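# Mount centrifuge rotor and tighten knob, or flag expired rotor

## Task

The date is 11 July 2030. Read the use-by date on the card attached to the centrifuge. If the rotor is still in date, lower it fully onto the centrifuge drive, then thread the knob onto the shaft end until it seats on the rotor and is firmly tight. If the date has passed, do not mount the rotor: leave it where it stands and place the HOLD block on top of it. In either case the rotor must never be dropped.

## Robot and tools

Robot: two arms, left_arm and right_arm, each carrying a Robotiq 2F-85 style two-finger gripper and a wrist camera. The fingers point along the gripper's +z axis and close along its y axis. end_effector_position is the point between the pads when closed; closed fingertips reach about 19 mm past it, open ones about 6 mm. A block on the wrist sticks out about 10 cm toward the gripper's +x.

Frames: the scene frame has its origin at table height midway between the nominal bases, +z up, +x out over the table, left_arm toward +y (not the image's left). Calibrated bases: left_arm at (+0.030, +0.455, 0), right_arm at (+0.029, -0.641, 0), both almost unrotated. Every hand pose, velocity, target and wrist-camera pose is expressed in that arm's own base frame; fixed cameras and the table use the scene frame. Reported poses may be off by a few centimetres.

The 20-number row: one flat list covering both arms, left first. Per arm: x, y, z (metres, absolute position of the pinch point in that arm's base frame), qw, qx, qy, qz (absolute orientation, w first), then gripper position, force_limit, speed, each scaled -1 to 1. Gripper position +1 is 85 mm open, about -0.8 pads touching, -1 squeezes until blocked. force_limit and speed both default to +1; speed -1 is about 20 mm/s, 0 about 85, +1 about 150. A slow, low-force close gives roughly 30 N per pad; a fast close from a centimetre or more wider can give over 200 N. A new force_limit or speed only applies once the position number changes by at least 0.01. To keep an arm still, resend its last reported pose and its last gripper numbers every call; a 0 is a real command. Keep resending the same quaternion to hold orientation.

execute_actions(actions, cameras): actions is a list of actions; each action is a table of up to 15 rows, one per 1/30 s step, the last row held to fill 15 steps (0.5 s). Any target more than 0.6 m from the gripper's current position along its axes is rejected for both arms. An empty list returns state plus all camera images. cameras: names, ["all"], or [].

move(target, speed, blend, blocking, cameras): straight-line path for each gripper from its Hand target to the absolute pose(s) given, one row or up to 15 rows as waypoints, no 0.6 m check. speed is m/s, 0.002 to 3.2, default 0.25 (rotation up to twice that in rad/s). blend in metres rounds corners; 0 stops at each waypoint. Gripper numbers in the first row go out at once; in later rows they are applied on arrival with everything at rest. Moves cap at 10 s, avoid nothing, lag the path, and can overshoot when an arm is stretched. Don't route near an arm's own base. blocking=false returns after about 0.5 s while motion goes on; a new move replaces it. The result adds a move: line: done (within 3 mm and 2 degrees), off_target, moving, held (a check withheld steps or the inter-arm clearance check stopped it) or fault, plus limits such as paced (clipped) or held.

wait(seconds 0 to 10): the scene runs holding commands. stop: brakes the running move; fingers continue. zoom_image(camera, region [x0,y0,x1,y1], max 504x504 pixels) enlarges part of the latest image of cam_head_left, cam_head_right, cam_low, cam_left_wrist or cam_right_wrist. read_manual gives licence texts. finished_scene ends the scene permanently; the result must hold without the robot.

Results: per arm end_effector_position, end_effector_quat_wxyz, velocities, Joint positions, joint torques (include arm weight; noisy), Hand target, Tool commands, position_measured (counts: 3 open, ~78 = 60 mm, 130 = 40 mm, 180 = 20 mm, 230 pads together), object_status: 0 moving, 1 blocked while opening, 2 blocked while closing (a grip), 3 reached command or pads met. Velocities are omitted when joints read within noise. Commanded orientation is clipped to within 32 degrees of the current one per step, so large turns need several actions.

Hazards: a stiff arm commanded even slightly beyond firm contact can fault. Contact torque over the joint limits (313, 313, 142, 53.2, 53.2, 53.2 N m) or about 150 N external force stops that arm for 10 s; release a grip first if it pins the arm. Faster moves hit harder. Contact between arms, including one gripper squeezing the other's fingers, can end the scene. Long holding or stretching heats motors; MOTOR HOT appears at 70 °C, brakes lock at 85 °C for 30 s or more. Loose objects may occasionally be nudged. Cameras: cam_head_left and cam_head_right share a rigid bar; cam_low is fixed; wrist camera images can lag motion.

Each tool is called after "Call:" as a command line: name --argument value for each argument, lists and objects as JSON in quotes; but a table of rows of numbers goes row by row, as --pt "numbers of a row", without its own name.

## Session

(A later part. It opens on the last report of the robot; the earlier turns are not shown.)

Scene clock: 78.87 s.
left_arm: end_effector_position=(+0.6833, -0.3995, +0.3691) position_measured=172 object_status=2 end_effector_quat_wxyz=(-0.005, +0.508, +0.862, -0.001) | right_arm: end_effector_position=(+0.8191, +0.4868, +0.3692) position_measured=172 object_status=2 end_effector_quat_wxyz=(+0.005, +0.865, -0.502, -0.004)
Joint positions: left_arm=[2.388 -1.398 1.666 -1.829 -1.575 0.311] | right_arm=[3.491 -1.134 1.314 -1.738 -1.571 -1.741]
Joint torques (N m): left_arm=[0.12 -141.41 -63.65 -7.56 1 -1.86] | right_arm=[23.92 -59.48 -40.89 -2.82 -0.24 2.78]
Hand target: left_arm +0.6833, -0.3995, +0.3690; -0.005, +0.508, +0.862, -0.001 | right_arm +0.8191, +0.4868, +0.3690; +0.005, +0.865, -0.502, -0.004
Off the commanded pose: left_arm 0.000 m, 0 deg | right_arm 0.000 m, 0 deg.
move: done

Call:
move --target '[0.6831,-0.3995,0.360,-0.005,0.508,0.862,-0.001,-1,0.003922,-1,0.8189,0.4868,0.360,0.005,0.865,-0.502,-0.004,-1,0.003922,-1]' --speed 0.015

Call:
move --target '[0.6829,-0.3995,0.352,-0.005,0.508,0.862,-0.001,-1,0.003922,-1,0.8187,0.4868,0.352,0.005,0.865,-0.502,-0.004,-1,0.003922,-1]' --speed 0.015 --cameras '["all"]'

Call:
zoom_image --camera "cam_head_left" --region '[220, 150, 300, 230]'

Call:
zoom_image --camera "cam_head_right" --region '[220, 150, 300, 230]'

Call:
zoom_image --camera "cam_low" --region '[300, 130, 460, 290]'

Scene clock: 79.97 s.
left_arm: end_effector_position=(+0.6831, -0.3995, +0.3601) position_measured=172 object_status=2 end_effector_quat_wxyz=(-0.005, +0.508, +0.862, -0.001) | right_arm: end_effector_position=(+0.8189, +0.4868, +0.3601) position_measured=172 object_status=2 end_effector_quat_wxyz=(+0.005, +0.865, -0.502, -0.004)
Joint positions: left_arm=[2.388 -1.395 1.678 -1.845 -1.575 0.311] | right_arm=[3.491 -1.132 1.326 -1.753 -1.571 -1.741]
Joint torques (N m): left_arm=[1.92 -143.2 -62.01 -6.79 1.18 -2.14] | right_arm=[26.44 -56.25 -38.63 -2.46 -0.77 2.38]
Hand target: left_arm +0.6831, -0.3995, +0.3600; -0.005, +0.508, +0.862, -0.001 | right_arm +0.8189, +0.4868, +0.3600; +0.005, +0.865, -0.502, -0.004
Off the commanded pose: left_arm 0.000 m, 0 deg | right_arm 0.000 m, 0 deg.
move: done

Scene clock: 80.77 s.
left_arm: end_effector_position=(+0.6829, -0.3995, +0.3521) position_measured=172 object_status=2 end_effector_quat_wxyz=(-0.005, +0.508, +0.862, -0.001) | right_arm: end_effector_position=(+0.8187, +0.4868, +0.3521) position_measured=172 object_status=2 end_effector_quat_wxyz=(+0.005, +0.865, -0.502, -0.004)
Joint positions: left_arm=[2.387 -1.391 1.688 -1.859 -1.575 0.311] | right_arm=[3.491 -1.13 1.337 -1.766 -1.571 -1.741]
Joint torques (N m): left_arm=[2.13 -151.75 -62.84 -5.93 1.34 -2.06] | right_arm=[26.55 -54.55 -36.08 -1.12 -0.57 2.67]
Hand target: left_arm +0.6829, -0.3995, +0.3520; -0.005, +0.508, +0.862, -0.001 | right_arm +0.8187, +0.4868, +0.3520; +0.005, +0.865, -0.502, -0.004
Off the commanded pose: left_arm 0.000 m, 0 deg | right_arm 0.000 m, 0 deg.
move: done
camera_calibration:
cam_left_wrist: T_world_to_cam=[[0.87269, 0.4876, -0.0256641, -0.380116], [0.467243, -0.818684, 0.333826, -0.74702], [0.141763, -0.303318, -0.942285, 0.239397], [0, 0, 0, 1]] pos_world=[0.646825, -0.353615, 0.465199]
cam_right_wrist: T_world_to_cam=[[-0.874374, -0.485054, 0.0138962, 0.956977], [-0.453359, 0.82678, 0.333016, -0.127095], [-0.17302, 0.284881, -0.942819, 0.461311], [0, 0, 0, 1]] pos_world=[0.858952, 0.437846, 0.463958]

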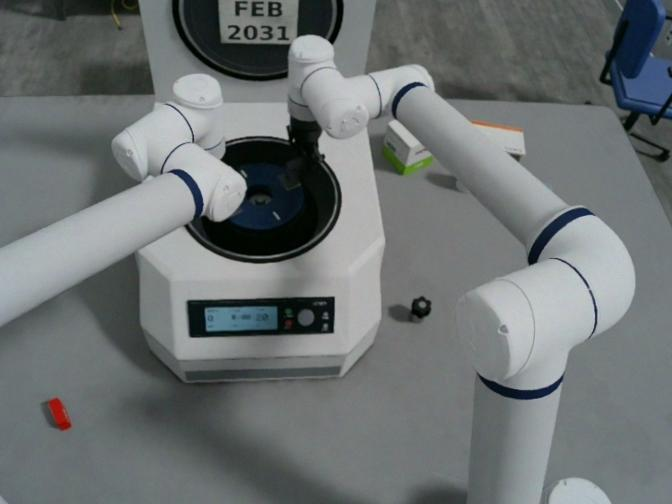

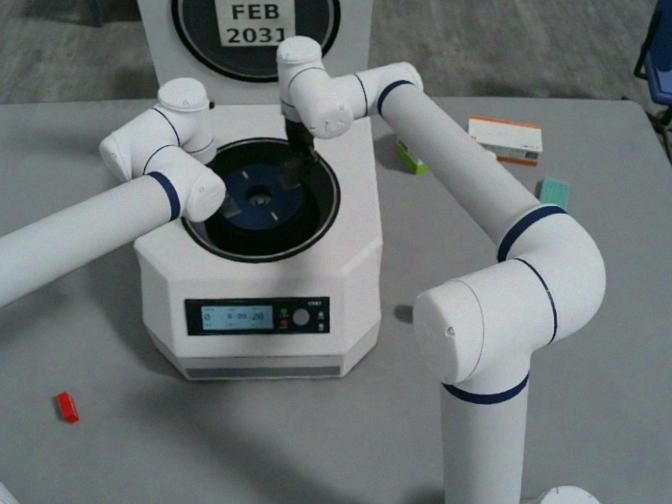

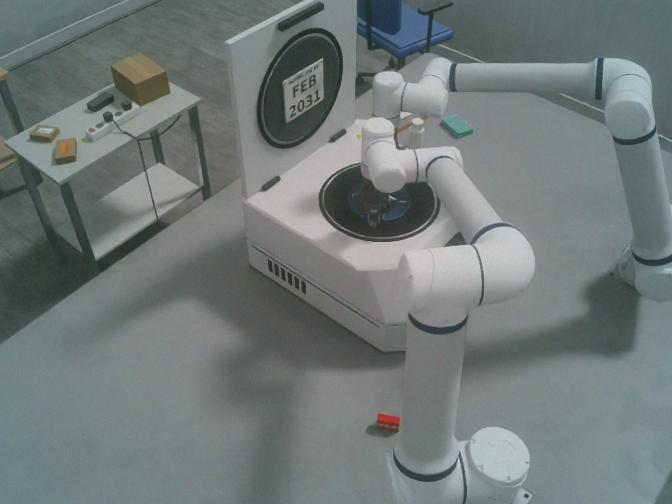

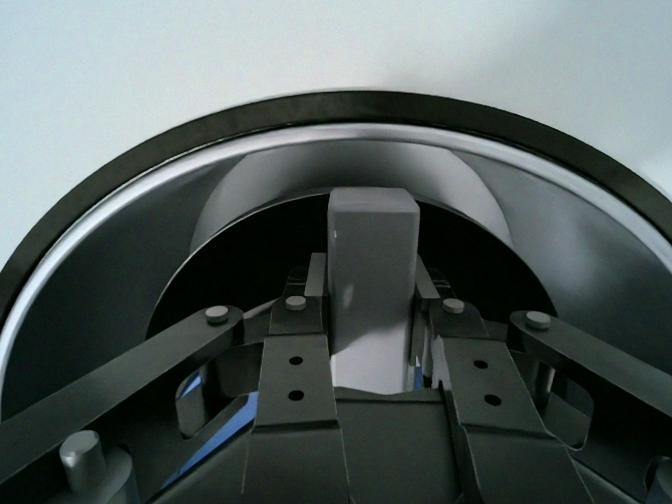

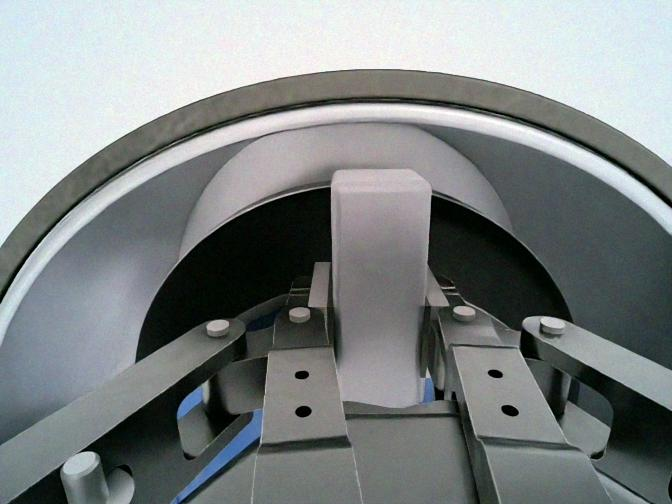

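Scaled by 6.300.

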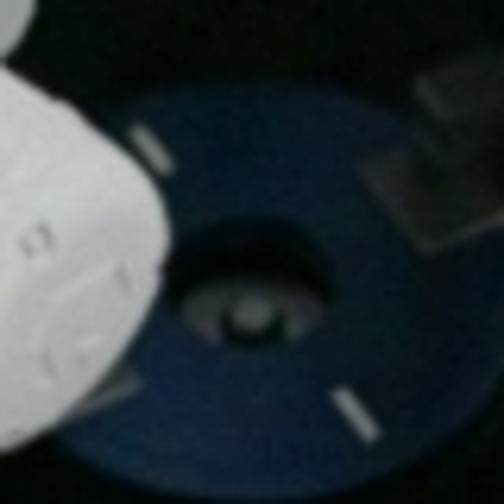

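Scaled by 6.300.

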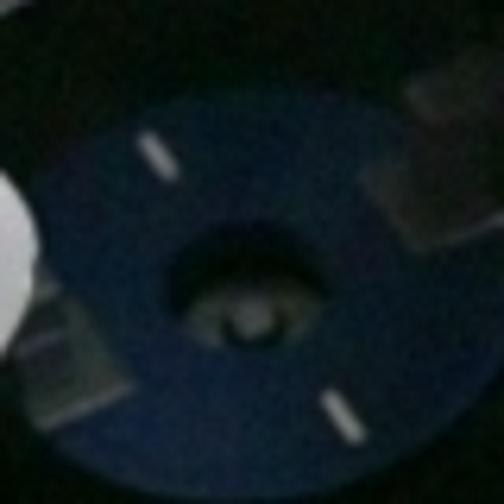

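Scaled by 3.150.

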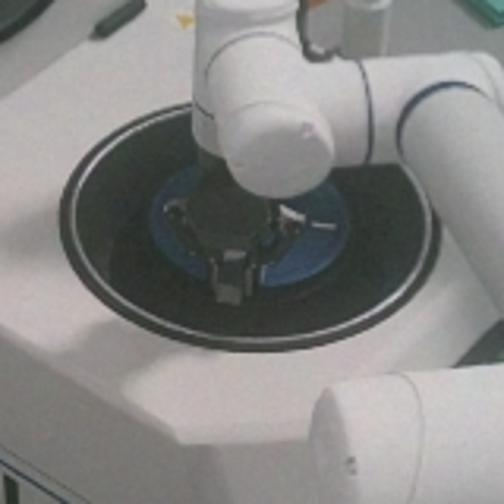

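Call:
move --target '[0.6827,-0.3995,0.346,-0.005,0.508,0.862,-0.001,-1,0.003922,-1,0.8185,0.4868,0.346,0.005,0.865,-0.502,-0.004,-1,0.003922,-1]' --speed 0.015

Call:
move --target '[0.6826,-0.3995,0.342,-0.005,0.508,0.862,-0.001,-1,0.003922,-1,0.8184,0.4868,0.342,0.005,0.865,-0.502,-0.004,-1,0.003922,-1]' --speed 0.01

Call:
move --target '[0.6825,-0.3995,0.339,-0.005,0.508,0.862,-0.001,-1,0.003922,-1,0.8183,0.4868,0.339,0.005,0.865,-0.502,-0.004,-1,0.003922,-1]' --speed 0.01

Scene clock: 81.70 s.
left_arm: end_effector_position=(+0.6827, -0.3995, +0.3461) position_measured=172 object_status=2 end_effector_quat_wxyz=(-0.005, +0.508, +0.862, -0.001) | right_arm: end_effector_position=(+0.8185, +0.4868, +0.3461) position_measured=172 object_status=2 end_effector_quat_wxyz=(+0.005, +0.865, -0.502, -0.004)
Joint positions: left_arm=[2.387 -1.388 1.696 -1.869 -1.575 0.311] | right_arm=[3.491 -1.128 1.345 -1.776 -1.571 -1.741]
Joint torques (N m): left_arm=[-0.12 -156.43 -65.08 -5.02 1.16 -2.05] | right_arm=[25.97 -55.85 -35.81 -1.14 0.14 2.42]
Hand target: left_arm +0.6827, -0.3995, +0.3460; -0.005, +0.508, +0.862, -0.001 | right_arm +0.8185, +0.4868, +0.3460; +0.005, +0.865, -0.502, -0.004
Off the commanded pose: left_arm 0.000 m, 0 deg | right_arm 0.000 m, 0 deg.
move: done

Scene clock: 82.40 s.
left_arm: end_effector_position=(+0.6826, -0.3995, +0.3421) position_measured=172 object_status=2 end_effector_quat_wxyz=(-0.005, +0.508, +0.862, -0.001) | right_arm: end_effector_position=(+0.8184, +0.4868, +0.3421) position_measured=172 object_status=2 end_effector_quat_wxyz=(+0.005, +0.865, -0.502, -0.004)
Joint positions: left_arm=[2.387 -1.387 1.701 -1.876 -1.575 0.311] | right_arm=[3.491 -1.126 1.351 -1.782 -1.571 -1.741]
Joint torques (N m): left_arm=[0.27 -159.5 -64.86 -4.67 1.26 -2.02] | right_arm=[25.68 -54.97 -33.16 -0.56 0.33 3]
Hand target: left_arm +0.6826, -0.3995, +0.3420; -0.005, +0.508, +0.862, -0.001 | right_arm +0.8184, +0.4868, +0.3420; +0.005, +0.865, -0.502, -0.004
Off the commanded pose: left_arm 0.000 m, 0 deg | right_arm 0.000 m, 0 deg.
move: done

Scene clock: 83.10 s.
left_arm: end_effector_position=(+0.6825, -0.3995, +0.3391) position_measured=172 object_status=2 end_effector_quat_wxyz=(-0.005, +0.508, +0.862, -0.001) | right_arm: end_effector_position=(+0.8183, +0.4868, +0.3391) position_measured=172 object_status=2 end_effector_quat_wxyz=(+0.005, +0.865, -0.502, -0.004)
Joint positions: left_arm=[2.387 -1.385 1.705 -1.881 -1.575 0.311] | right_arm=[3.491 -1.125 1.355 -1.787 -1.571 -1.741]
Joint torques (N m): left_arm=[0.36 -159.66 -64.69 -3.94 0.92 -2.18] | right_arm=[28.34 -54.73 -34 -0.44 0.48 2.79]
Hand target: left_arm +0.6825, -0.3995, +0.3390; -0.005, +0.508, +0.862, -0.001 | right_arm +0.8183, +0.4868, +0.3390; +0.005, +0.865, -0.502, -0.004
Off the commanded pose: left_arm 0.000 m, 0 deg | right_arm 0.000 m, 0 deg.
move: done

Call:
move --target '[0.68245,-0.3995,0.336,-0.005,0.508,0.862,-0.001,-1,0.003922,-1,0.81825,0.4868,0.336,0.005,0.865,-0.502,-0.004,-1,0.003922,-1]' --speed 0.01

Call:
move --target '[0.6824,-0.3995,0.334,-0.005,0.508,0.862,-0.001,-1,0.003922,-1,0.8182,0.4868,0.334,0.005,0.865,-0.502,-0.004,-1,0.003922,-1]' --speed 0.01

Call:
move --target '[0.68235,-0.3995,0.332,-0.005,0.508,0.862,-0.001,-1,0.003922,-1,0.81815,0.4868,0.332,0.005,0.865,-0.502,-0.004,-1,0.003922,-1]' --speed 0.01

Call:
move --target '[0.6823,-0.3995,0.330,-0.005,0.508,0.862,-0.001,-1,0.003922,-1,0.8181,0.4868,0.330,0.005,0.865,-0.502,-0.004,-1,0.003922,-1]' --speed 0.01

Scene clock: 84.00 s.
left_arm: end_effector_position=(+0.6825, -0.3995, +0.3361) position_measured=172 object_status=2 end_effector_quat_wxyz=(-0.005, +0.508, +0.862, -0.001) | right_arm: end_effector_position=(+0.8183, +0.4868, +0.3361) position_measured=172 object_status=2 end_effector_quat_wxyz=(+0.005, +0.865, -0.502, -0.004)
Joint positions: left_arm=[2.387 -1.384 1.709 -1.887 -1.575 0.311] | right_arm=[3.491 -1.124 1.358 -1.792 -1.571 -1.741]
Joint torques (N m): left_arm=[1.09 -160.94 -63.59 -3.9 0.58 -2.01] | right_arm=[27.95 -54.49 -30.65 -0.92 0.86 3]
Hand target: left_arm +0.6825, -0.3995, +0.3360; -0.005, +0.508, +0.862, -0.001 | right_arm +0.8183, +0.4868, +0.3360; +0.005, +0.865, -0.502, -0.004
Off the commanded pose: left_arm 0.000 m, 0 deg | right_arm 0.000 m, 0 deg.
move: done

Scene clock: 84.70 s.
left_arm: end_effector_position=(+0.6824, -0.3995, +0.3341) position_measured=172 object_status=2 end_effector_quat_wxyz=(-0.005, +0.508, +0.862, -0.001) | right_arm: end_effector_position=(+0.8182, +0.4868, +0.3341) position_measured=172 object_status=2 end_effector_quat_wxyz=(+0.005, +0.865, -0.502, -0.004)
Joint positions: left_arm=[2.387 -1.383 1.711 -1.89 -1.575 0.311] | right_arm=[3.491 -1.124 1.361 -1.795 -1.571 -1.741]
Joint torques (N m): left_arm=[0.89 -160.42 -62.6 -3.62 0.34 -1.95] | right_arm=[25.2 -55.78 -32 0.27 1.5 2.8]
Hand target: left_arm +0.6824, -0.3995, +0.3340; -0.005, +0.508, +0.862, -0.001 | right_arm +0.8182, +0.4868, +0.3340; +0.005, +0.865, -0.502, -0.004
Off the commanded pose: left_arm 0.000 m, 0 deg | right_arm 0.000 m, 0 deg.
move: done

Scene clock: 85.40 s.
left_arm: end_effector_position=(+0.6824, -0.3995, +0.3321) position_measured=172 object_status=2 end_effector_quat_wxyz=(-0.005, +0.508, +0.862, -0.001) | right_arm: end_effector_position=(+0.8182, +0.4868, +0.3321) position_measured=172 object_status=2 end_effector_quat_wxyz=(+0.005, +0.865, -0.502, -0.004)
Joint positions: left_arm=[2.387 -1.382 1.714 -1.894 -1.575 0.31] | right_arm=[3.491 -1.123 1.364 -1.799 -1.571 -1.741]
Joint torques (N m): left_arm=[0.5 -161.66 -62.37 -3.44 0.29 -1.98] | right_arm=[27.53 -56.24 -32.21 -0.07 1.97 2.52]
Hand target: left_arm +0.6824, -0.3995, +0.3320; -0.005, +0.508, +0.862, -0.001 | right_arm +0.8182, +0.4868, +0.3320; +0.005, +0.865, -0.502, -0.004
Off the commanded pose: left_arm 0.000 m, 0 deg | right_arm 0.000 m, 0 deg.
move: done

Scene clock: 86.10 s.
left_arm: end_effector_position=(+0.6823, -0.3995, +0.3301) position_measured=172 object_status=2 end_effector_quat_wxyz=(-0.005, +0.508, +0.862, -0.001) | right_arm: end_effector_position=(+0.8181, +0.4868, +0.3301) position_measured=172 object_status=2 end_effector_quat_wxyz=(+0.005, +0.865, -0.502, -0.004)
Joint positions: left_arm=[2.387 -1.381 1.716 -1.897 -1.575 0.31] | right_arm=[3.491 -1.122 1.366 -1.802 -1.571 -1.741]
Joint torques (N m): left_arm=[-0.3 -162.28 -62.63 -3.12 -0.05 -2.1] | right_arm=[26.79 -55.58 -32.63 -0.43 2.16 2.72]
Hand target: left_arm +0.6823, -0.3995, +0.3300; -0.005, +0.508, +0.862, -0.001 | right_arm +0.8181, +0.4868, +0.3300; +0.005, +0.865, -0.502, -0.004
Off the commanded pose: left_arm 0.000 m, 0 deg | right_arm 0.000 m, 0 deg.
move: done

Call:
move --target '[0.68225,-0.3995,0.328,-0.005,0.508,0.862,-0.001,-1,0.003922,-1,0.81805,0.4868,0.328,0.005,0.865,-0.502,-0.004,-1,0.003922,-1]' --speed 0.01

Call:
move --target '[0.6822,-0.3995,0.326,-0.005,0.508,0.862,-0.001,-1,0.003922,-1,0.8180,0.4868,0.326,0.005,0.865,-0.502,-0.004,-1,0.003922,-1]' --speed 0.01

Call:
zoom_image --camera "cam_low" --region '[300, 130, 460, 290]'

Scene clock: 86.97 s.
left_arm: end_effector_position=(+0.6823, -0.3995, +0.3284) position_measured=172 object_status=2 end_effector_quat_wxyz=(-0.005, +0.508, +0.862, -0.001) | right_arm: end_effector_position=(+0.8181, +0.4868, +0.3284) position_measured=172 object_status=2 end_effector_quat_wxyz=(+0.005, +0.865, -0.502, -0.004)
Joint positions: left_arm=[2.387 -1.38 1.719 -1.901 -1.575 0.31] | right_arm=[3.491 -1.122 1.368 -1.805 -1.571 -1.741]
Joint torques (N m): left_arm=[-2.2 -45.42 -22.95 -6.23 0.4 -1.8] | right_arm=[29.95 -15.1 -4.68 0.51 2.61 2.91]
Hand target: left_arm +0.6822, -0.3995, +0.3280; -0.005, +0.508, +0.862, -0.001 | right_arm +0.8180, +0.4868, +0.3280; +0.005, +0.865, -0.502, -0.004
Off the commanded pose: left_arm 0.000 m, 0 deg | right_arm 0.000 m, 0 deg.
move: done

Scene clock: 97.57 s.
left_arm: end_effector_position=(+0.6826, -0.4001, +0.3285) position_measured=172 object_status=2 end_effector_quat_wxyz=(-0.003, +0.508, +0.862, -0.002) | right_arm: end_effector_position=(+0.8189, +0.4865, +0.3296) position_measured=172 object_status=2 end_effector_quat_wxyz=(+0.004, +0.865, -0.502, -0.002)
Joint positions: left_arm=[2.387 -1.38 1.719 -1.904 -1.575 0.31] | right_arm=[3.491 -1.123 1.368 -1.808 -1.572 -1.741]
Joint torques (N m): left_arm=[0.65 -106.17 -51.84 -5.41 -0.1 0.74] | right_arm=[-1.68 -62.8 -45.43 -2.22 0.06 -0.25]
Hand target: left_arm +0.6826, -0.4001, +0.3285; -0.003, +0.508, +0.862, -0.002 | right_arm +0.8189, +0.4865, +0.3296; +0.004, +0.865, -0.502, -0.002
Tool commands: left_gripper/position=-1.0 left_gripper/force_limit=+0.003922 left_gripper/speed=-1.0 right_gripper/position=-1.0 right_gripper/force_limit=+0.003922 right_gripper/speed=-1.0
Off the commanded pose: left_arm 0.003 m, 0 deg | right_arm 0.004 m, 0 deg.
FORCE FAULT: contact force on the left arm reached its limit, and that arm stopped for 10 seconds. FORCE FAULT: contact force on the right arm reached its limit, and that arm stopped for 10 seconds. On each arm, the contact can be on any part of the arm, not only on its tool. The stops overlap, and together they count as 20 of the actions that you can send in this scene. Those arms' remaining commands of this call were not run. Those arms' targets are now where they stood when their stops ended, not their last commands. Those arms accept commands again.
move: fault (left_arm, right_arm)

Scaled by 3.150.
This view is cut from an older image: the scene may have changed since it was taken.

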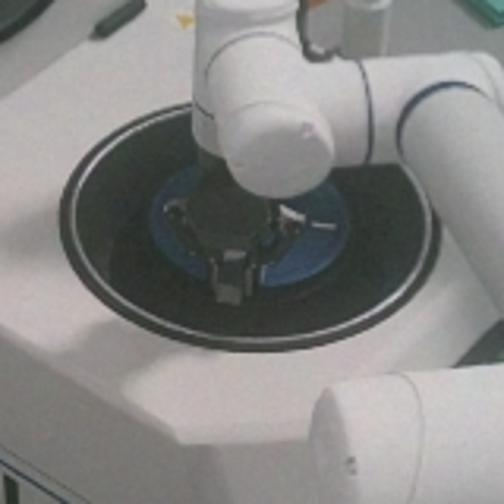

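Call:
execute_actions --actions '[]'

Call:
zoom_image --camera "cam_head_left" --region '[220, 160, 300, 240]'

Call:
zoom_image --camera "cam_head_right" --region '[220, 160, 300, 240]'

Call:
zoom_image --camera "cam_low" --region '[300, 130, 460, 290]'

Scene clock: 97.77 s.
left_arm: end_effector_position=(+0.6826, -0.4001, +0.3285) position_measured=172 object_status=2 end_effector_quat_wxyz=(-0.003, +0.508, +0.862, -0.002) | right_arm: end_effector_position=(+0.8189, +0.4865, +0.3296) position_measured=172 object_status=2 end_effector_quat_wxyz=(+0.004, +0.865, -0.502, -0.002)
Joint positions: left_arm=[2.387 -1.38 1.719 -1.904 -1.575 0.31] | right_arm=[3.491 -1.123 1.368 -1.808 -1.572 -1.741]
Joint velocities: within noise
Joint torques (N m): left_arm=[0.13 -105.12 -51.66 -5.49 0.07 0.66] | right_arm=[-2.06 -62.75 -44.92 -2.24 0 -0.26]
Hand target: left_arm +0.6826, -0.4001, +0.3285; -0.003, +0.508, +0.862, -0.002 | right_arm +0.8189, +0.4865, +0.3296; +0.004, +0.865, -0.502, -0.002
Tool commands: left_gripper/position=-1.0 left_gripper/force_limit=+0.003922 left_gripper/speed=-1.0 right_gripper/position=-1.0 right_gripper/force_limit=+0.003922 right_gripper/speed=-1.0
Off the commanded pose: left_arm 0.003 m, 0 deg | right_arm 0.004 m, 0 deg.
camera_calibration:
cam_left_wrist: T_world_to_cam=[[0.872762, 0.487505, -0.0249992, -0.380482], [0.466461, -0.817804, 0.337063, -0.739581], [0.143875, -0.305837, -0.94115, 0.214238], [0, 0, 0, 1]] pos_world=[0.646232, -0.353824, 0.441404]
cam_right_wrist: T_world_to_cam=[[-0.874567, -0.484802, 0.00999731, 0.958668], [-0.454526, 0.826783, 0.331415, -0.117812], [-0.168936, 0.2853, -0.943432, 0.436813], [0, 0, 0, 1]] pos_world=[0.858664, 0.437547, 0.441564]

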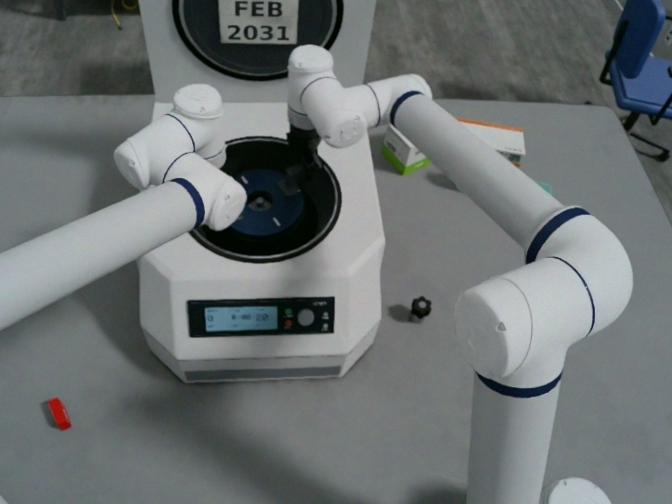

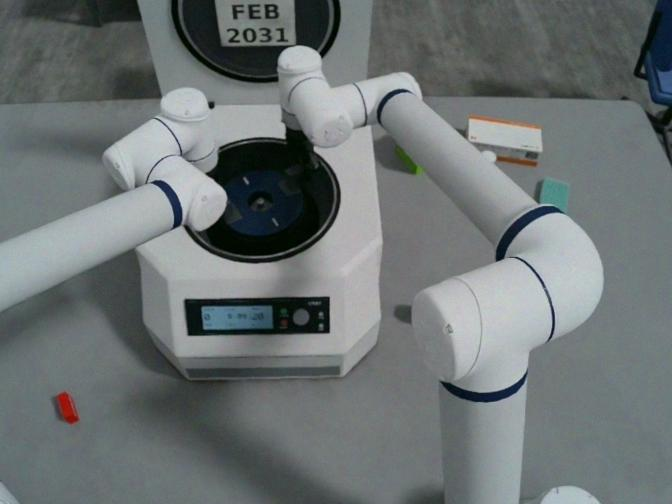

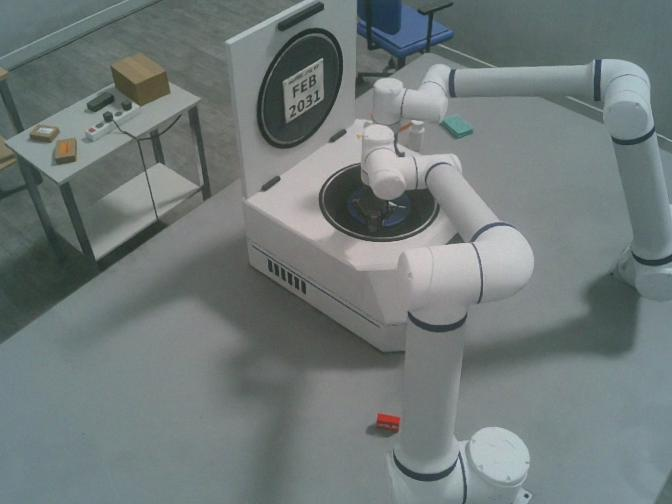

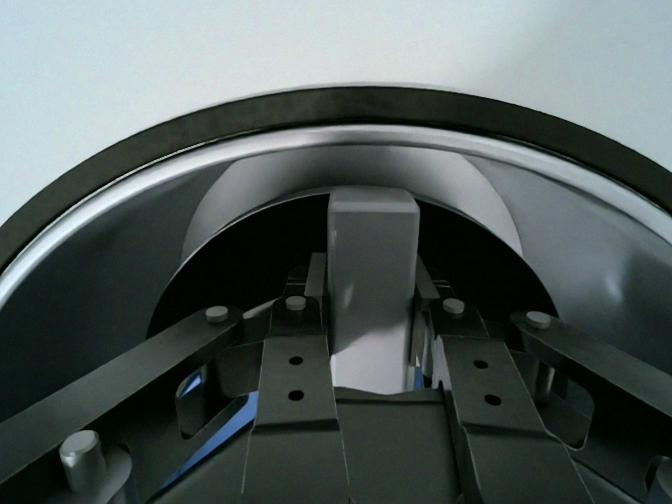

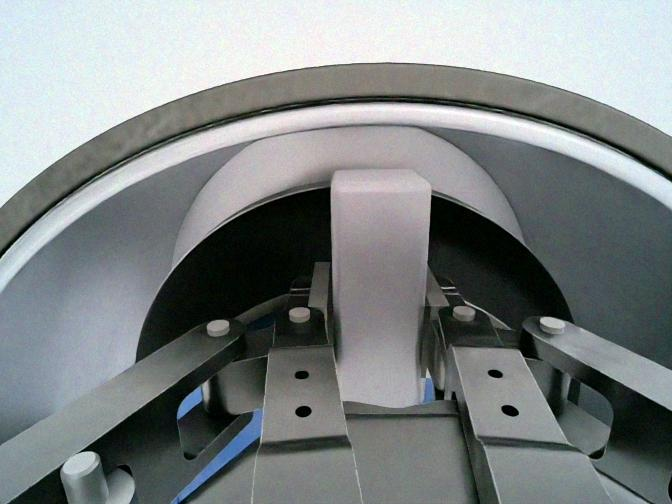

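Scaled by 6.300.

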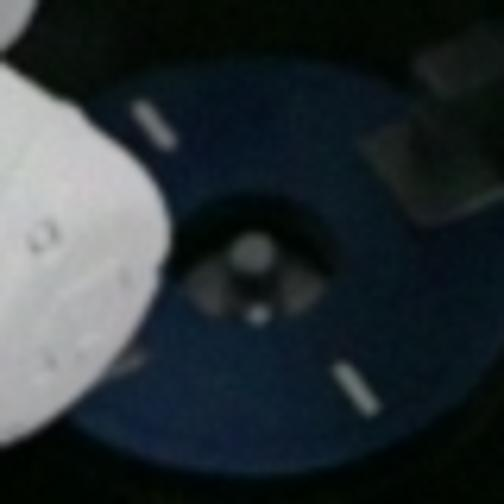

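Scaled by 6.300.

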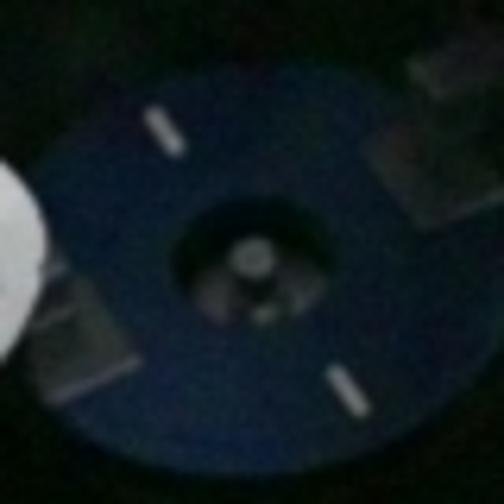

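Scaled by 3.150.

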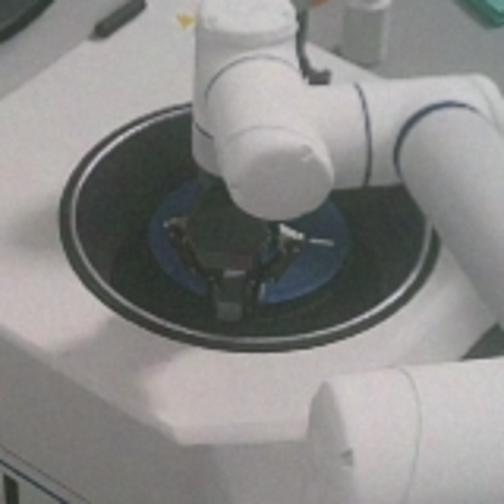

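Call:
move --target '[0.6823,-0.3995,0.3296,-0.005,0.508,0.862,-0.001,-1,0.003922,-1,0.8181,0.4868,0.3296,0.005,0.865,-0.502,-0.004,-1,0.003922,-1]' --speed 0.01

Call:
move --target '[0.6823,-0.3995,0.3287,-0.005,0.508,0.862,-0.001,-1,0.003922,-1,0.8181,0.4868,0.3287,0.005,0.865,-0.502,-0.004,-1,0.003922,-1]' --speed 0.01

Scene clock: 99.10 s.
left_arm: end_effector_position=(+0.6823, -0.3996, +0.3294) position_measured=172 object_status=2 end_effector_quat_wxyz=(-0.005, +0.508, +0.861, -0.001) | right_arm: end_effector_position=(+0.8182, +0.4867, +0.3296) position_measured=172 object_status=2 end_effector_quat_wxyz=(+0.005, +0.865, -0.502, -0.004)
Joint positions: left_arm=[2.387 -1.38 1.717 -1.898 -1.575 0.31] | right_arm=[3.491 -1.122 1.367 -1.803 -1.571 -1.741]
Joint torques (N m): left_arm=[24 -154.25 -75.16 2.66 2.8 3.15] | right_arm=[22.86 -54.72 -51.41 0.97 3.26 -1.22]
Hand target: left_arm +0.6823, -0.3995, +0.3296; -0.005, +0.508, +0.862, -0.001 | right_arm +0.8181, +0.4868, +0.3296; +0.005, +0.865, -0.502, -0.004
Off the commanded pose: left_arm 0.000 m, 0 deg | right_arm 0.000 m, 0 deg.
move: done

Scene clock: 99.80 s.
left_arm: end_effector_position=(+0.6823, -0.3995, +0.3289) position_measured=172 object_status=2 end_effector_quat_wxyz=(-0.005, +0.508, +0.862, -0.001) | right_arm: end_effector_position=(+0.8181, +0.4868, +0.3289) position_measured=172 object_status=2 end_effector_quat_wxyz=(+0.005, +0.865, -0.502, -0.004)
Joint positions: left_arm=[2.387 -1.38 1.718 -1.9 -1.575 0.31] | right_arm=[3.491 -1.122 1.368 -1.804 -1.571 -1.741]
Joint torques (N m): left_arm=[30.67 -100.96 -41.7 -6.18 2.78 3.09] | right_arm=[27.18 -33.86 -22.45 -1.2 3.85 -2.9]
Hand target: left_arm +0.6823, -0.3995, +0.3287; -0.005, +0.508, +0.862, -0.001 | right_arm +0.8181, +0.4868, +0.3287; +0.005, +0.865, -0.502, -0.004
Off the commanded pose: left_arm 0.000 m, 0 deg | right_arm 0.000 m, 0 deg.
move: done

Call:
move --target '[0.6804,-0.4008,0.3287,-0.005,0.5005,0.8664,-0.001,-1,0.003922,-1,0.8200,0.4877,0.3287,0.005,0.8694,-0.4944,-0.004,-1,0.003922,-1]' --speed 0.006

Scene clock: 101.60 s.
left_arm: end_effector_position=(+0.6804, -0.4008, +0.3287) position_measured=172 object_status=2 end_effector_quat_wxyz=(-0.005, +0.500, +0.866, -0.001) | right_arm: end_effector_position=(+0.8200, +0.4877, +0.3287) position_measured=172 object_status=2 end_effector_quat_wxyz=(+0.005, +0.869, -0.494, -0.004)
Joint positions: left_arm=[2.384 -1.382 1.72 -1.9 -1.575 0.29] | right_arm=[3.491 -1.118 1.363 -1.802 -1.571 -1.758]
Joint torques (N m): left_arm=[-5.3 -115.63 -37.54 -9.22 0.6 -1.9] | right_arm=[19.14 -26.44 -32.87 1.17 -0.43 -3.54]
Hand target: left_arm +0.6804, -0.4008, +0.3287; -0.005, +0.500, +0.866, -0.001 | right_arm +0.8200, +0.4877, +0.3287; +0.005, +0.869, -0.494, -0.004
Off the commanded pose: left_arm 0.000 m, 0 deg | right_arm 0.000 m, 0 deg.
move: done

Call:
move --target '[0.6785,-0.4019,0.3287,-0.005,0.4930,0.8708,-0.001,-1,0.003922,-1,0.8219,0.4888,0.3287,0.005,0.8737,-0.4869,-0.004,-1,0.003922,-1]' --speed 0.006

Call:
move --target '[0.6767,-0.4031,0.3287,-0.005,0.4853,0.8750,-0.001,-1,0.003922,-1,0.8237,0.4900,0.3287,0.005,0.8778,-0.4792,-0.004,-1,0.003922,-1]' --speed 0.006

Scene clock: 103.47 s.
left_arm: end_effector_position=(+0.6785, -0.4019, +0.3287) position_measured=172 object_status=2 end_effector_quat_wxyz=(-0.005, +0.493, +0.870, -0.001) | right_arm: end_effector_position=(+0.8219, +0.4888, +0.3287) position_measured=172 object_status=2 end_effector_quat_wxyz=(+0.005, +0.873, -0.487, -0.004)
Joint positions: left_arm=[2.381 -1.383 1.722 -1.9 -1.575 0.27] | right_arm=[3.492 -1.115 1.357 -1.801 -1.571 -1.775]
Joint torques (N m): left_arm=[-4.23 -114.89 -35.75 -8.88 0.72 -2] | right_arm=[18.56 -27.42 -32.4 0.82 -1.12 -3.36]
Hand target: left_arm +0.6785, -0.4019, +0.3287; -0.005, +0.493, +0.870, -0.001 | right_arm +0.8219, +0.4888, +0.3287; +0.005, +0.873, -0.487, -0.004
Off the commanded pose: left_arm 0.000 m, 0 deg | right_arm 0.000 m, 0 deg.
move: done

Scene clock: 105.13 s.
left_arm: end_effector_position=(+0.6767, -0.4031, +0.3287) position_measured=172 object_status=2 end_effector_quat_wxyz=(-0.005, +0.485, +0.874, -0.001) | right_arm: end_effector_position=(+0.8237, +0.4900, +0.3287) position_measured=172 object_status=2 end_effector_quat_wxyz=(+0.005, +0.878, -0.479, -0.004)
Joint positions: left_arm=[2.379 -1.385 1.724 -1.901 -1.575 0.25] | right_arm=[3.492 -1.111 1.352 -1.799 -1.571 -1.791]
Joint torques (N m): left_arm=[-3.75 -107.61 -36.28 -10.26 0.84 -1.84] | right_arm=[24.37 -27.59 -32.03 0.34 -0.58 -3.39]
Hand target: left_arm +0.6767, -0.4031, +0.3287; -0.005, +0.485, +0.874, -0.001 | right_arm +0.8237, +0.4900, +0.3287; +0.005, +0.878, -0.479, -0.004
Off the commanded pose: left_arm 0.000 m, 0 deg | right_arm 0.000 m, 0 deg.
move: done

Call:
move --target '[0.6842,-0.3986,0.3287,-0.005,0.5155,0.8576,-0.001,-1,0.003922,-1,0.8162,0.4855,0.3287,0.005,0.8606,-0.5096,-0.004,-1,0.003922,-1]' --speed 0.02

Call:
move --target '[0.6861,-0.3975,0.3287,-0.005,0.5230,0.8532,-0.001,-1,0.003922,-1,0.8143,0.4844,0.3287,0.005,0.8562,-0.5170,-0.004,-1,0.003922,-1]' --speed 0.01

Call:
move --target '[0.6881,-0.3963,0.3287,-0.005,0.5304,0.8484,-0.001,-1,0.003922,-1,0.8123,0.4833,0.3287,0.005,0.8516,-0.5244,-0.004,-1,0.003922,-1]' --speed 0.01

Scene clock: 108.57 s.
left_arm: end_effector_position=(+0.6842, -0.3986, +0.3287) position_measured=172 object_status=2 end_effector_quat_wxyz=(-0.005, +0.515, +0.857, -0.001) | right_arm: end_effector_position=(+0.8162, +0.4855, +0.3287) position_measured=172 object_status=2 end_effector_quat_wxyz=(+0.005, +0.860, -0.509, -0.004)
Joint positions: left_arm=[2.389 -1.378 1.716 -1.899 -1.575 0.33] | right_arm=[3.49 -1.125 1.373 -1.806 -1.571 -1.724]
Joint torques (N m): left_arm=[23.28 -75.31 -58.01 -0.8 2.76 2.94] | right_arm=[-7.42 -49.55 -18.31 -1.17 3.69 3]
Hand target: left_arm +0.6842, -0.3986, +0.3287; -0.005, +0.515, +0.857, -0.001 | right_arm +0.8162, +0.4855, +0.3287; +0.005, +0.860, -0.510, -0.004
Off the commanded pose: left_arm 0.000 m, 0 deg | right_arm 0.000 m, 0 deg.
move: done

Scene clock: 109.70 s.
left_arm: end_effector_position=(+0.6861, -0.3975, +0.3287) position_measured=172 object_status=2 end_effector_quat_wxyz=(-0.005, +0.523, +0.853, -0.001) | right_arm: end_effector_position=(+0.8143, +0.4844, +0.3287) position_measured=172 object_status=2 end_effector_quat_wxyz=(+0.005, +0.856, -0.517, -0.004)
Joint positions: left_arm=[2.392 -1.376 1.714 -1.899 -1.575 0.35] | right_arm=[3.49 -1.129 1.379 -1.808 -1.571 -1.707]
Joint torques (N m): left_arm=[26.12 -83.57 -58.7 0.65 3.02 2.98] | right_arm=[-10.12 -52.31 -18.95 -0.78 3.61 3.26]
Hand target: left_arm +0.6861, -0.3975, +0.3287; -0.005, +0.523, +0.853, -0.001 | right_arm +0.8143, +0.4844, +0.3287; +0.005, +0.856, -0.517, -0.004
Off the commanded pose: left_arm 0.000 m, 0 deg | right_arm 0.000 m, 0 deg.
move: done

Scene clock: 110.83 s.
left_arm: end_effector_position=(+0.6881, -0.3963, +0.3287) position_measured=172 object_status=2 end_effector_quat_wxyz=(-0.005, +0.530, +0.848, -0.001) | right_arm: end_effector_position=(+0.8123, +0.4833, +0.3287) position_measured=172 object_status=2 end_effector_quat_wxyz=(+0.005, +0.852, -0.524, -0.004)
Joint positions: left_arm=[2.395 -1.375 1.711 -1.898 -1.575 0.371] | right_arm=[3.489 -1.133 1.384 -1.809 -1.571 -1.69]
Joint torques (N m): left_arm=[29.88 -94.7 -58.72 2.89 3.68 3.04] | right_arm=[-10.09 -49.64 -18.27 -0.41 2.79 3.01]
Hand target: left_arm +0.6881, -0.3963, +0.3287; -0.005, +0.530, +0.848, -0.001 | right_arm +0.8123, +0.4833, +0.3287; +0.005, +0.851, -0.524, -0.004
Off the commanded pose: left_arm 0.000 m, 0 deg | right_arm 0.000 m, 0 deg.
move: done

Call:
move --target '[0.6881,-0.3963,0.3282,-0.005,0.5304,0.8484,-0.001,-1,0.003922,-1,0.8123,0.4833,0.3282,0.005,0.8516,-0.5244,-0.004,-1,0.003922,-1]' --speed 0.01

Scene clock: 111.67 s.
left_arm: end_effector_position=(+0.6881, -0.3963, +0.3283) position_measured=172 object_status=2 end_effector_quat_wxyz=(-0.005, +0.530, +0.848, -0.001) | right_arm: end_effector_position=(+0.8123, +0.4833, +0.3284) position_measured=172 object_status=2 end_effector_quat_wxyz=(+0.005, +0.851, -0.524, -0.004)
Joint positions: left_arm=[2.395 -1.374 1.712 -1.899 -1.575 0.371] | right_arm=[3.489 -1.133 1.385 -1.81 -1.571 -1.69]
Joint torques (N m): left_arm=[28.22 -68.2 -28.7 -6.28 3.84 3.03] | right_arm=[-9.52 -21.12 -11.68 -1.14 2.89 2.01]
Hand target: left_arm +0.6881, -0.3963, +0.3282; -0.005, +0.530, +0.848, -0.001 | right_arm +0.8123, +0.4833, +0.3282; +0.005, +0.851, -0.524, -0.004
Off the commanded pose: left_arm 0.000 m, 0 deg | right_arm 0.000 m, 0 deg.
move: done

Call:
move --pt "0.6881 -0.3963 0.3298 -0.005 0.5304 0.8484 -0.001 -1 0.003922 -1 0.8123 0.4833 0.3298 0.005 0.8516 -0.5244 -0.004 -1 0.003922 -1" --pt "0.6861 -0.3975 0.3298 -0.005 0.5230 0.8532 -0.001 -1 0.003922 -1 0.8143 0.4844 0.3298 0.005 0.8562 -0.5170 -0.004 -1 0.003922 -1" --pt "0.6861 -0.3975 0.3283 -0.005 0.5230 0.8532 -0.001 -1 0.003922 -1 0.8143 0.4844 0.3283 0.005 0.8562 -0.5170 -0.004 -1 0.003922 -1" --speed 0.015

Call:
move --pt "0.6861 -0.3975 0.3298 -0.005 0.5230 0.8532 -0.001 -1 0.003922 -1 0.8143 0.4844 0.3298 0.005 0.8562 -0.5170 -0.004 -1 0.003922 -1" --pt "0.6842 -0.3986 0.3298 -0.005 0.5155 0.8576 -0.001 -1 0.003922 -1 0.8162 0.4855 0.3298 0.005 0.8606 -0.5096 -0.004 -1 0.003922 -1" --pt "0.6842 -0.3986 0.3283 -0.005 0.5155 0.8576 -0.001 -1 0.003922 -1 0.8162 0.4855 0.3283 0.005 0.8606 -0.5096 -0.004 -1 0.003922 -1" --speed 0.015

Call:
move --pt "0.6842 -0.3986 0.3298 -0.005 0.5155 0.8576 -0.001 -1 0.003922 -1 0.8162 0.4855 0.3298 0.005 0.8606 -0.5096 -0.004 -1 0.003922 -1" --pt "0.6823 -0.3997 0.3298 -0.005 0.508 0.862 -0.001 -1 0.003922 -1 0.8181 0.4866 0.3298 0.005 0.865 -0.502 -0.004 -1 0.003922 -1" --pt "0.6823 -0.3997 0.3283 -0.005 0.508 0.862 -0.001 -1 0.003922 -1 0.8181 0.4866 0.3283 0.005 0.865 -0.502 -0.004 -1 0.003922 -1" --speed 0.015

Call:
move --pt "0.6823 -0.3997 0.3298 -0.005 0.508 0.862 -0.001 -1 0.003922 -1 0.8181 0.4866 0.3298 0.005 0.865 -0.502 -0.004 -1 0.003922 -1" --pt "0.6804 -0.4008 0.3298 -0.005 0.5005 0.8664 -0.001 -1 0.003922 -1 0.8200 0.4877 0.3298 0.005 0.8694 -0.4944 -0.004 -1 0.003922 -1" --pt "0.6804 -0.4008 0.3283 -0.005 0.5005 0.8664 -0.001 -1 0.003922 -1 0.8200 0.4877 0.3283 0.005 0.8694 -0.4944 -0.004 -1 0.003922 -1" --speed 0.015

Call:
move --pt "0.6804 -0.4008 0.3298 -0.005 0.5005 0.8664 -0.001 -1 0.003922 -1 0.8200 0.4877 0.3298 0.005 0.8694 -0.4944 -0.004 -1 0.003922 -1" --pt "0.6785 -0.4019 0.3298 -0.005 0.4930 0.8708 -0.001 -1 0.003922 -1 0.8219 0.4888 0.3298 0.005 0.8737 -0.4869 -0.004 -1 0.003922 -1" --pt "0.6785 -0.4019 0.3283 -0.005 0.4930 0.8708 -0.001 -1 0.003922 -1 0.8219 0.4888 0.3283 0.005 0.8737 -0.4869 -0.004 -1 0.003922 -1" --speed 0.015

Scene clock: 114.40 s.
left_arm: end_effector_position=(+0.6861, -0.3975, +0.3290) position_measured=172 object_status=2 end_effector_quat_wxyz=(-0.005, +0.523, +0.853, -0.001) | right_arm: end_effector_position=(+0.8144, +0.4844, +0.3289) position_measured=172 object_status=2 end_effector_quat_wxyz=(+0.005, +0.856, -0.517, -0.004)
Joint positions: left_arm=[2.392 -1.377 1.714 -1.899 -1.575 0.35] | right_arm=[3.49 -1.129 1.379 -1.808 -1.571 -1.707]
Joint torques (N m): left_arm=[0.98 -109.79 -43.77 -5.41 0.87 -1.9] | right_arm=[13.84 -34.44 -21.74 -1.5 -2.12 -3.95]
Hand target: left_arm +0.6861, -0.3975, +0.3283; -0.005, +0.523, +0.853, -0.001 | right_arm +0.8143, +0.4844, +0.3283; +0.005, +0.856, -0.517, -0.004
Off the commanded pose: left_arm 0.001 m, 0 deg | right_arm 0.001 m, 0 deg.
move: done

Scene clock: 115.90 s.
left_arm: end_effector_position=(+0.6842, -0.3986, +0.3290) position_measured=172 object_status=2 end_effector_quat_wxyz=(-0.005, +0.515, +0.857, -0.001) | right_arm: end_effector_position=(+0.8163, +0.4855, +0.3289) position_measured=172 object_status=2 end_effector_quat_wxyz=(+0.005, +0.860, -0.510, -0.004)
Joint positions: left_arm=[2.389 -1.378 1.716 -1.9 -1.575 0.33] | right_arm=[3.49 -1.125 1.373 -1.806 -1.571 -1.724]
Joint torques (N m): left_arm=[-2.18 -101.15 -42.93 -7.29 0.47 -2.25] | right_arm=[17.15 -34.03 -22.15 -0.82 -1.68 -3.26]
Hand target: left_arm +0.6842, -0.3986, +0.3283; -0.005, +0.515, +0.857, -0.001 | right_arm +0.8162, +0.4855, +0.3283; +0.005, +0.860, -0.510, -0.004
Off the commanded pose: left_arm 0.001 m, 0 deg | right_arm 0.001 m, 0 deg.
move: done

Scene clock: 117.40 s.
left_arm: end_effector_position=(+0.6823, -0.3997, +0.3290) position_measured=172 object_status=2 end_effector_quat_wxyz=(-0.005, +0.508, +0.861, -0.001) | right_arm: end_effector_position=(+0.8182, +0.4866, +0.3289) position_measured=172 object_status=2 end_effector_quat_wxyz=(+0.005, +0.865, -0.502, -0.004)
Joint positions: left_arm=[2.387 -1.38 1.718 -1.9 -1.575 0.31] | right_arm=[3.491 -1.122 1.368 -1.805 -1.571 -1.741]
Joint torques (N m): left_arm=[-3.62 -96.89 -41.96 -7.65 0.29 -1.91] | right_arm=[17.15 -32.98 -19.93 -1.89 -1 -3.67]
Hand target: left_arm +0.6823, -0.3997, +0.3283; -0.005, +0.508, +0.862, -0.001 | right_arm +0.8181, +0.4866, +0.3283; +0.005, +0.865, -0.502, -0.004
Off the commanded pose: left_arm 0.001 m, 0 deg | right_arm 0.001 m, 0 deg.
move: done

Scene clock: 118.90 s.
left_arm: end_effector_position=(+0.6804, -0.4008, +0.3290) position_measured=172 object_status=2 end_effector_quat_wxyz=(-0.005, +0.500, +0.866, -0.001) | right_arm: end_effector_position=(+0.8201, +0.4877, +0.3289) position_measured=172 object_status=2 end_effector_quat_wxyz=(+0.005, +0.869, -0.494, -0.004)
Joint positions: left_arm=[2.384 -1.382 1.72 -1.9 -1.575 0.29] | right_arm=[3.491 -1.118 1.363 -1.803 -1.571 -1.758]
Joint torques (N m): left_arm=[-3.99 -93.73 -41.94 -8.23 0.36 -1.95] | right_arm=[20.86 -33.3 -20.89 -1.15 -1.3 -3.61]
Hand target: left_arm +0.6804, -0.4008, +0.3283; -0.005, +0.500, +0.866, -0.001 | right_arm +0.8200, +0.4877, +0.3283; +0.005, +0.869, -0.494, -0.004
Off the commanded pose: left_arm 0.001 m, 0 deg | right_arm 0.001 m, 0 deg.
move: done

Scene clock: 120.40 s.
left_arm: end_effector_position=(+0.6785, -0.4019, +0.3290) position_measured=172 object_status=2 end_effector_quat_wxyz=(-0.005, +0.493, +0.870, -0.001) | right_arm: end_effector_position=(+0.8220, +0.4888, +0.3289) position_measured=172 object_status=2 end_effector_quat_wxyz=(+0.005, +0.873, -0.487, -0.004)
Joint positions: left_arm=[2.381 -1.384 1.722 -1.901 -1.575 0.27] | right_arm=[3.492 -1.115 1.357 -1.801 -1.571 -1.775]
Joint torques (N m): left_arm=[-4.61 -92.82 -40.44 -7.75 0.42 -2.33] | right_arm=[18.09 -29.67 -21.69 -1.52 -1.61 -3.61]
Hand target: left_arm +0.6785, -0.4019, +0.3283; -0.005, +0.493, +0.870, -0.001 | right_arm +0.8219, +0.4888, +0.3283; +0.005, +0.873, -0.487, -0.004
Off the commanded pose: left_arm 0.001 m, 0 deg | right_arm 0.001 m, 0 deg.
move: done


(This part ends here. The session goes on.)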